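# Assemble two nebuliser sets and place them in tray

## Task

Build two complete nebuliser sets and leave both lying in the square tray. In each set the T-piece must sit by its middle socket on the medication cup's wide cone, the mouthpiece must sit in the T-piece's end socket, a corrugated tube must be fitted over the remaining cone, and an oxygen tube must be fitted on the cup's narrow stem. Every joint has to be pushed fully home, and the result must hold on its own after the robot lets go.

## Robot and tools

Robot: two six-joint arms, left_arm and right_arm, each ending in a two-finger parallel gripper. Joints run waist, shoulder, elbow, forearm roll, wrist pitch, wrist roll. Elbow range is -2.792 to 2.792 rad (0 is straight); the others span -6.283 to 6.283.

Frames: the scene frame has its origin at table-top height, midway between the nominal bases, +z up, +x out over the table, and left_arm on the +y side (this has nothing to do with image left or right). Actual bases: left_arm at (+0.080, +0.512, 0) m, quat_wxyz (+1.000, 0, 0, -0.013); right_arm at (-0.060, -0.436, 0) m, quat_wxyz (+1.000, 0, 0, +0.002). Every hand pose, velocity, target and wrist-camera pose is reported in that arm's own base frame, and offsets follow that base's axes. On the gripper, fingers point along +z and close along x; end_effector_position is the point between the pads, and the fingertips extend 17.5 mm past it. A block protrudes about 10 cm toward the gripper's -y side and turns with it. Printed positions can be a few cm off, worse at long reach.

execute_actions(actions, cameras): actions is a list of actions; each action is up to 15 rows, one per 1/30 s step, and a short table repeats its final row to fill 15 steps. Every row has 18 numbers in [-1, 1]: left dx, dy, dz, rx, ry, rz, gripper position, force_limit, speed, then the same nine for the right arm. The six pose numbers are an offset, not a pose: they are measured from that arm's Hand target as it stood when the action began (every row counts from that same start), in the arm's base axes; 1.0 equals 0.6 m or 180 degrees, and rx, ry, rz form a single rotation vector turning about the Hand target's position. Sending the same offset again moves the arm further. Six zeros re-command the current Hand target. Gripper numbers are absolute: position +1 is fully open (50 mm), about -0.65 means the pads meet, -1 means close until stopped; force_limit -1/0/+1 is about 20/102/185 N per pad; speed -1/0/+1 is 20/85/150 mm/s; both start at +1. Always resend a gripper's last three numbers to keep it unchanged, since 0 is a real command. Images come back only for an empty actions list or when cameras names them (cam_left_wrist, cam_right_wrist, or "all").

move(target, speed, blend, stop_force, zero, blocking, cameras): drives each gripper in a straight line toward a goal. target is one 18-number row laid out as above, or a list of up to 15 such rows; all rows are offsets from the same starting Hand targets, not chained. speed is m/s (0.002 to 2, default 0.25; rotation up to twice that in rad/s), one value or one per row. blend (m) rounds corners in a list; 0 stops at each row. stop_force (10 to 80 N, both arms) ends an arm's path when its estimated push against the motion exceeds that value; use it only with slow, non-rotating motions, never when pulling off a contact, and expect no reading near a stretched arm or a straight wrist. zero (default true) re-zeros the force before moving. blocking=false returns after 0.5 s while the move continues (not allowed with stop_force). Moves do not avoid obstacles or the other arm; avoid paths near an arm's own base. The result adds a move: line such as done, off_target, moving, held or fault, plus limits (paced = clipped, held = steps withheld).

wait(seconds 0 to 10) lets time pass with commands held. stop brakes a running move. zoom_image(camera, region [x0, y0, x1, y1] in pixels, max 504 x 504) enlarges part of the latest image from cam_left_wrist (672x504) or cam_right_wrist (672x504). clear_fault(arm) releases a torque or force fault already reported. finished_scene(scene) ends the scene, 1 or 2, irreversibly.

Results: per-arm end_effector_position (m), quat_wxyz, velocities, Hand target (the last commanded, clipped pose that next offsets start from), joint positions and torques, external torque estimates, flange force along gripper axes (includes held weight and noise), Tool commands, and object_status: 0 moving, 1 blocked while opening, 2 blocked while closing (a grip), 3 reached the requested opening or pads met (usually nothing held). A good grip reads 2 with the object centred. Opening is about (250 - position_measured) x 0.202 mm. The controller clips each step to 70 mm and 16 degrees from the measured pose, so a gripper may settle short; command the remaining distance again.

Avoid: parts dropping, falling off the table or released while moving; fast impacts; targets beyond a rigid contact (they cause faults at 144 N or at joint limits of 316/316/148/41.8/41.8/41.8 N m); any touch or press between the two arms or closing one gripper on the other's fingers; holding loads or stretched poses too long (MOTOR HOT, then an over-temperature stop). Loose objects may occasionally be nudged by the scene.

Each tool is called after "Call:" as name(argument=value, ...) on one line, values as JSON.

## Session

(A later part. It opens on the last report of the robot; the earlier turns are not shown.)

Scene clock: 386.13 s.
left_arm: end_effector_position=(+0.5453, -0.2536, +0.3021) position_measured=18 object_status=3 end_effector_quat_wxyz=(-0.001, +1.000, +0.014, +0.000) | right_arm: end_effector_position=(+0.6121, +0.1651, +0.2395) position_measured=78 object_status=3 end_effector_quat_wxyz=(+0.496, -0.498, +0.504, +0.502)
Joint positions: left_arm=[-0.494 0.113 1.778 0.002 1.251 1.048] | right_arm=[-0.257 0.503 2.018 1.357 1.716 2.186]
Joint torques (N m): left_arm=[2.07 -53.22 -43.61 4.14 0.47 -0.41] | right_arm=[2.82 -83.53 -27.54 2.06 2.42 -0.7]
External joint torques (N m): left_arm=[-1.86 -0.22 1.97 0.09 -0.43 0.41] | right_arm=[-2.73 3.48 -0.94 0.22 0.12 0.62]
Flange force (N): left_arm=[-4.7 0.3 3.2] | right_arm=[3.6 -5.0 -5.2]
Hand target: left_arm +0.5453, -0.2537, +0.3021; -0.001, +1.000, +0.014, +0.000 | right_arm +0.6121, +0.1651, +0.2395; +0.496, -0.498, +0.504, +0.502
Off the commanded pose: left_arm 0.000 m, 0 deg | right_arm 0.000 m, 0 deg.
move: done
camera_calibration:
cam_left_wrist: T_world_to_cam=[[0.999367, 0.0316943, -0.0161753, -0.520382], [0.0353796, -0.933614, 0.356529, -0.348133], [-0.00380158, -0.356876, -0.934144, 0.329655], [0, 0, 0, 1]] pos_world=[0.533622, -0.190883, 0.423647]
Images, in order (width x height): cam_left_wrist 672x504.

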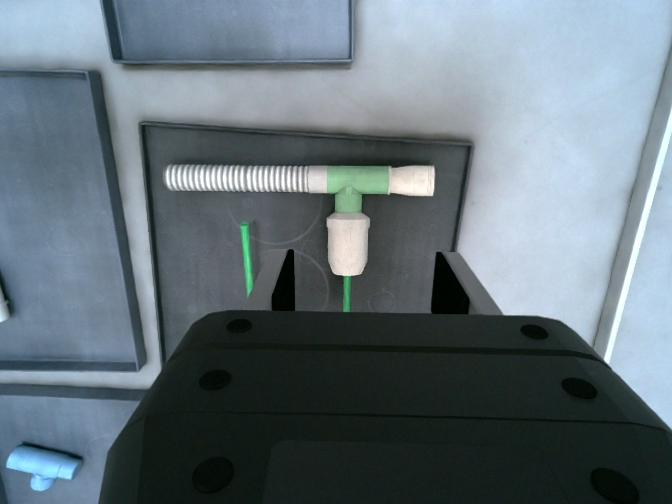

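Call:
finished_scene(scene=2)

The scene is finished: the task was done.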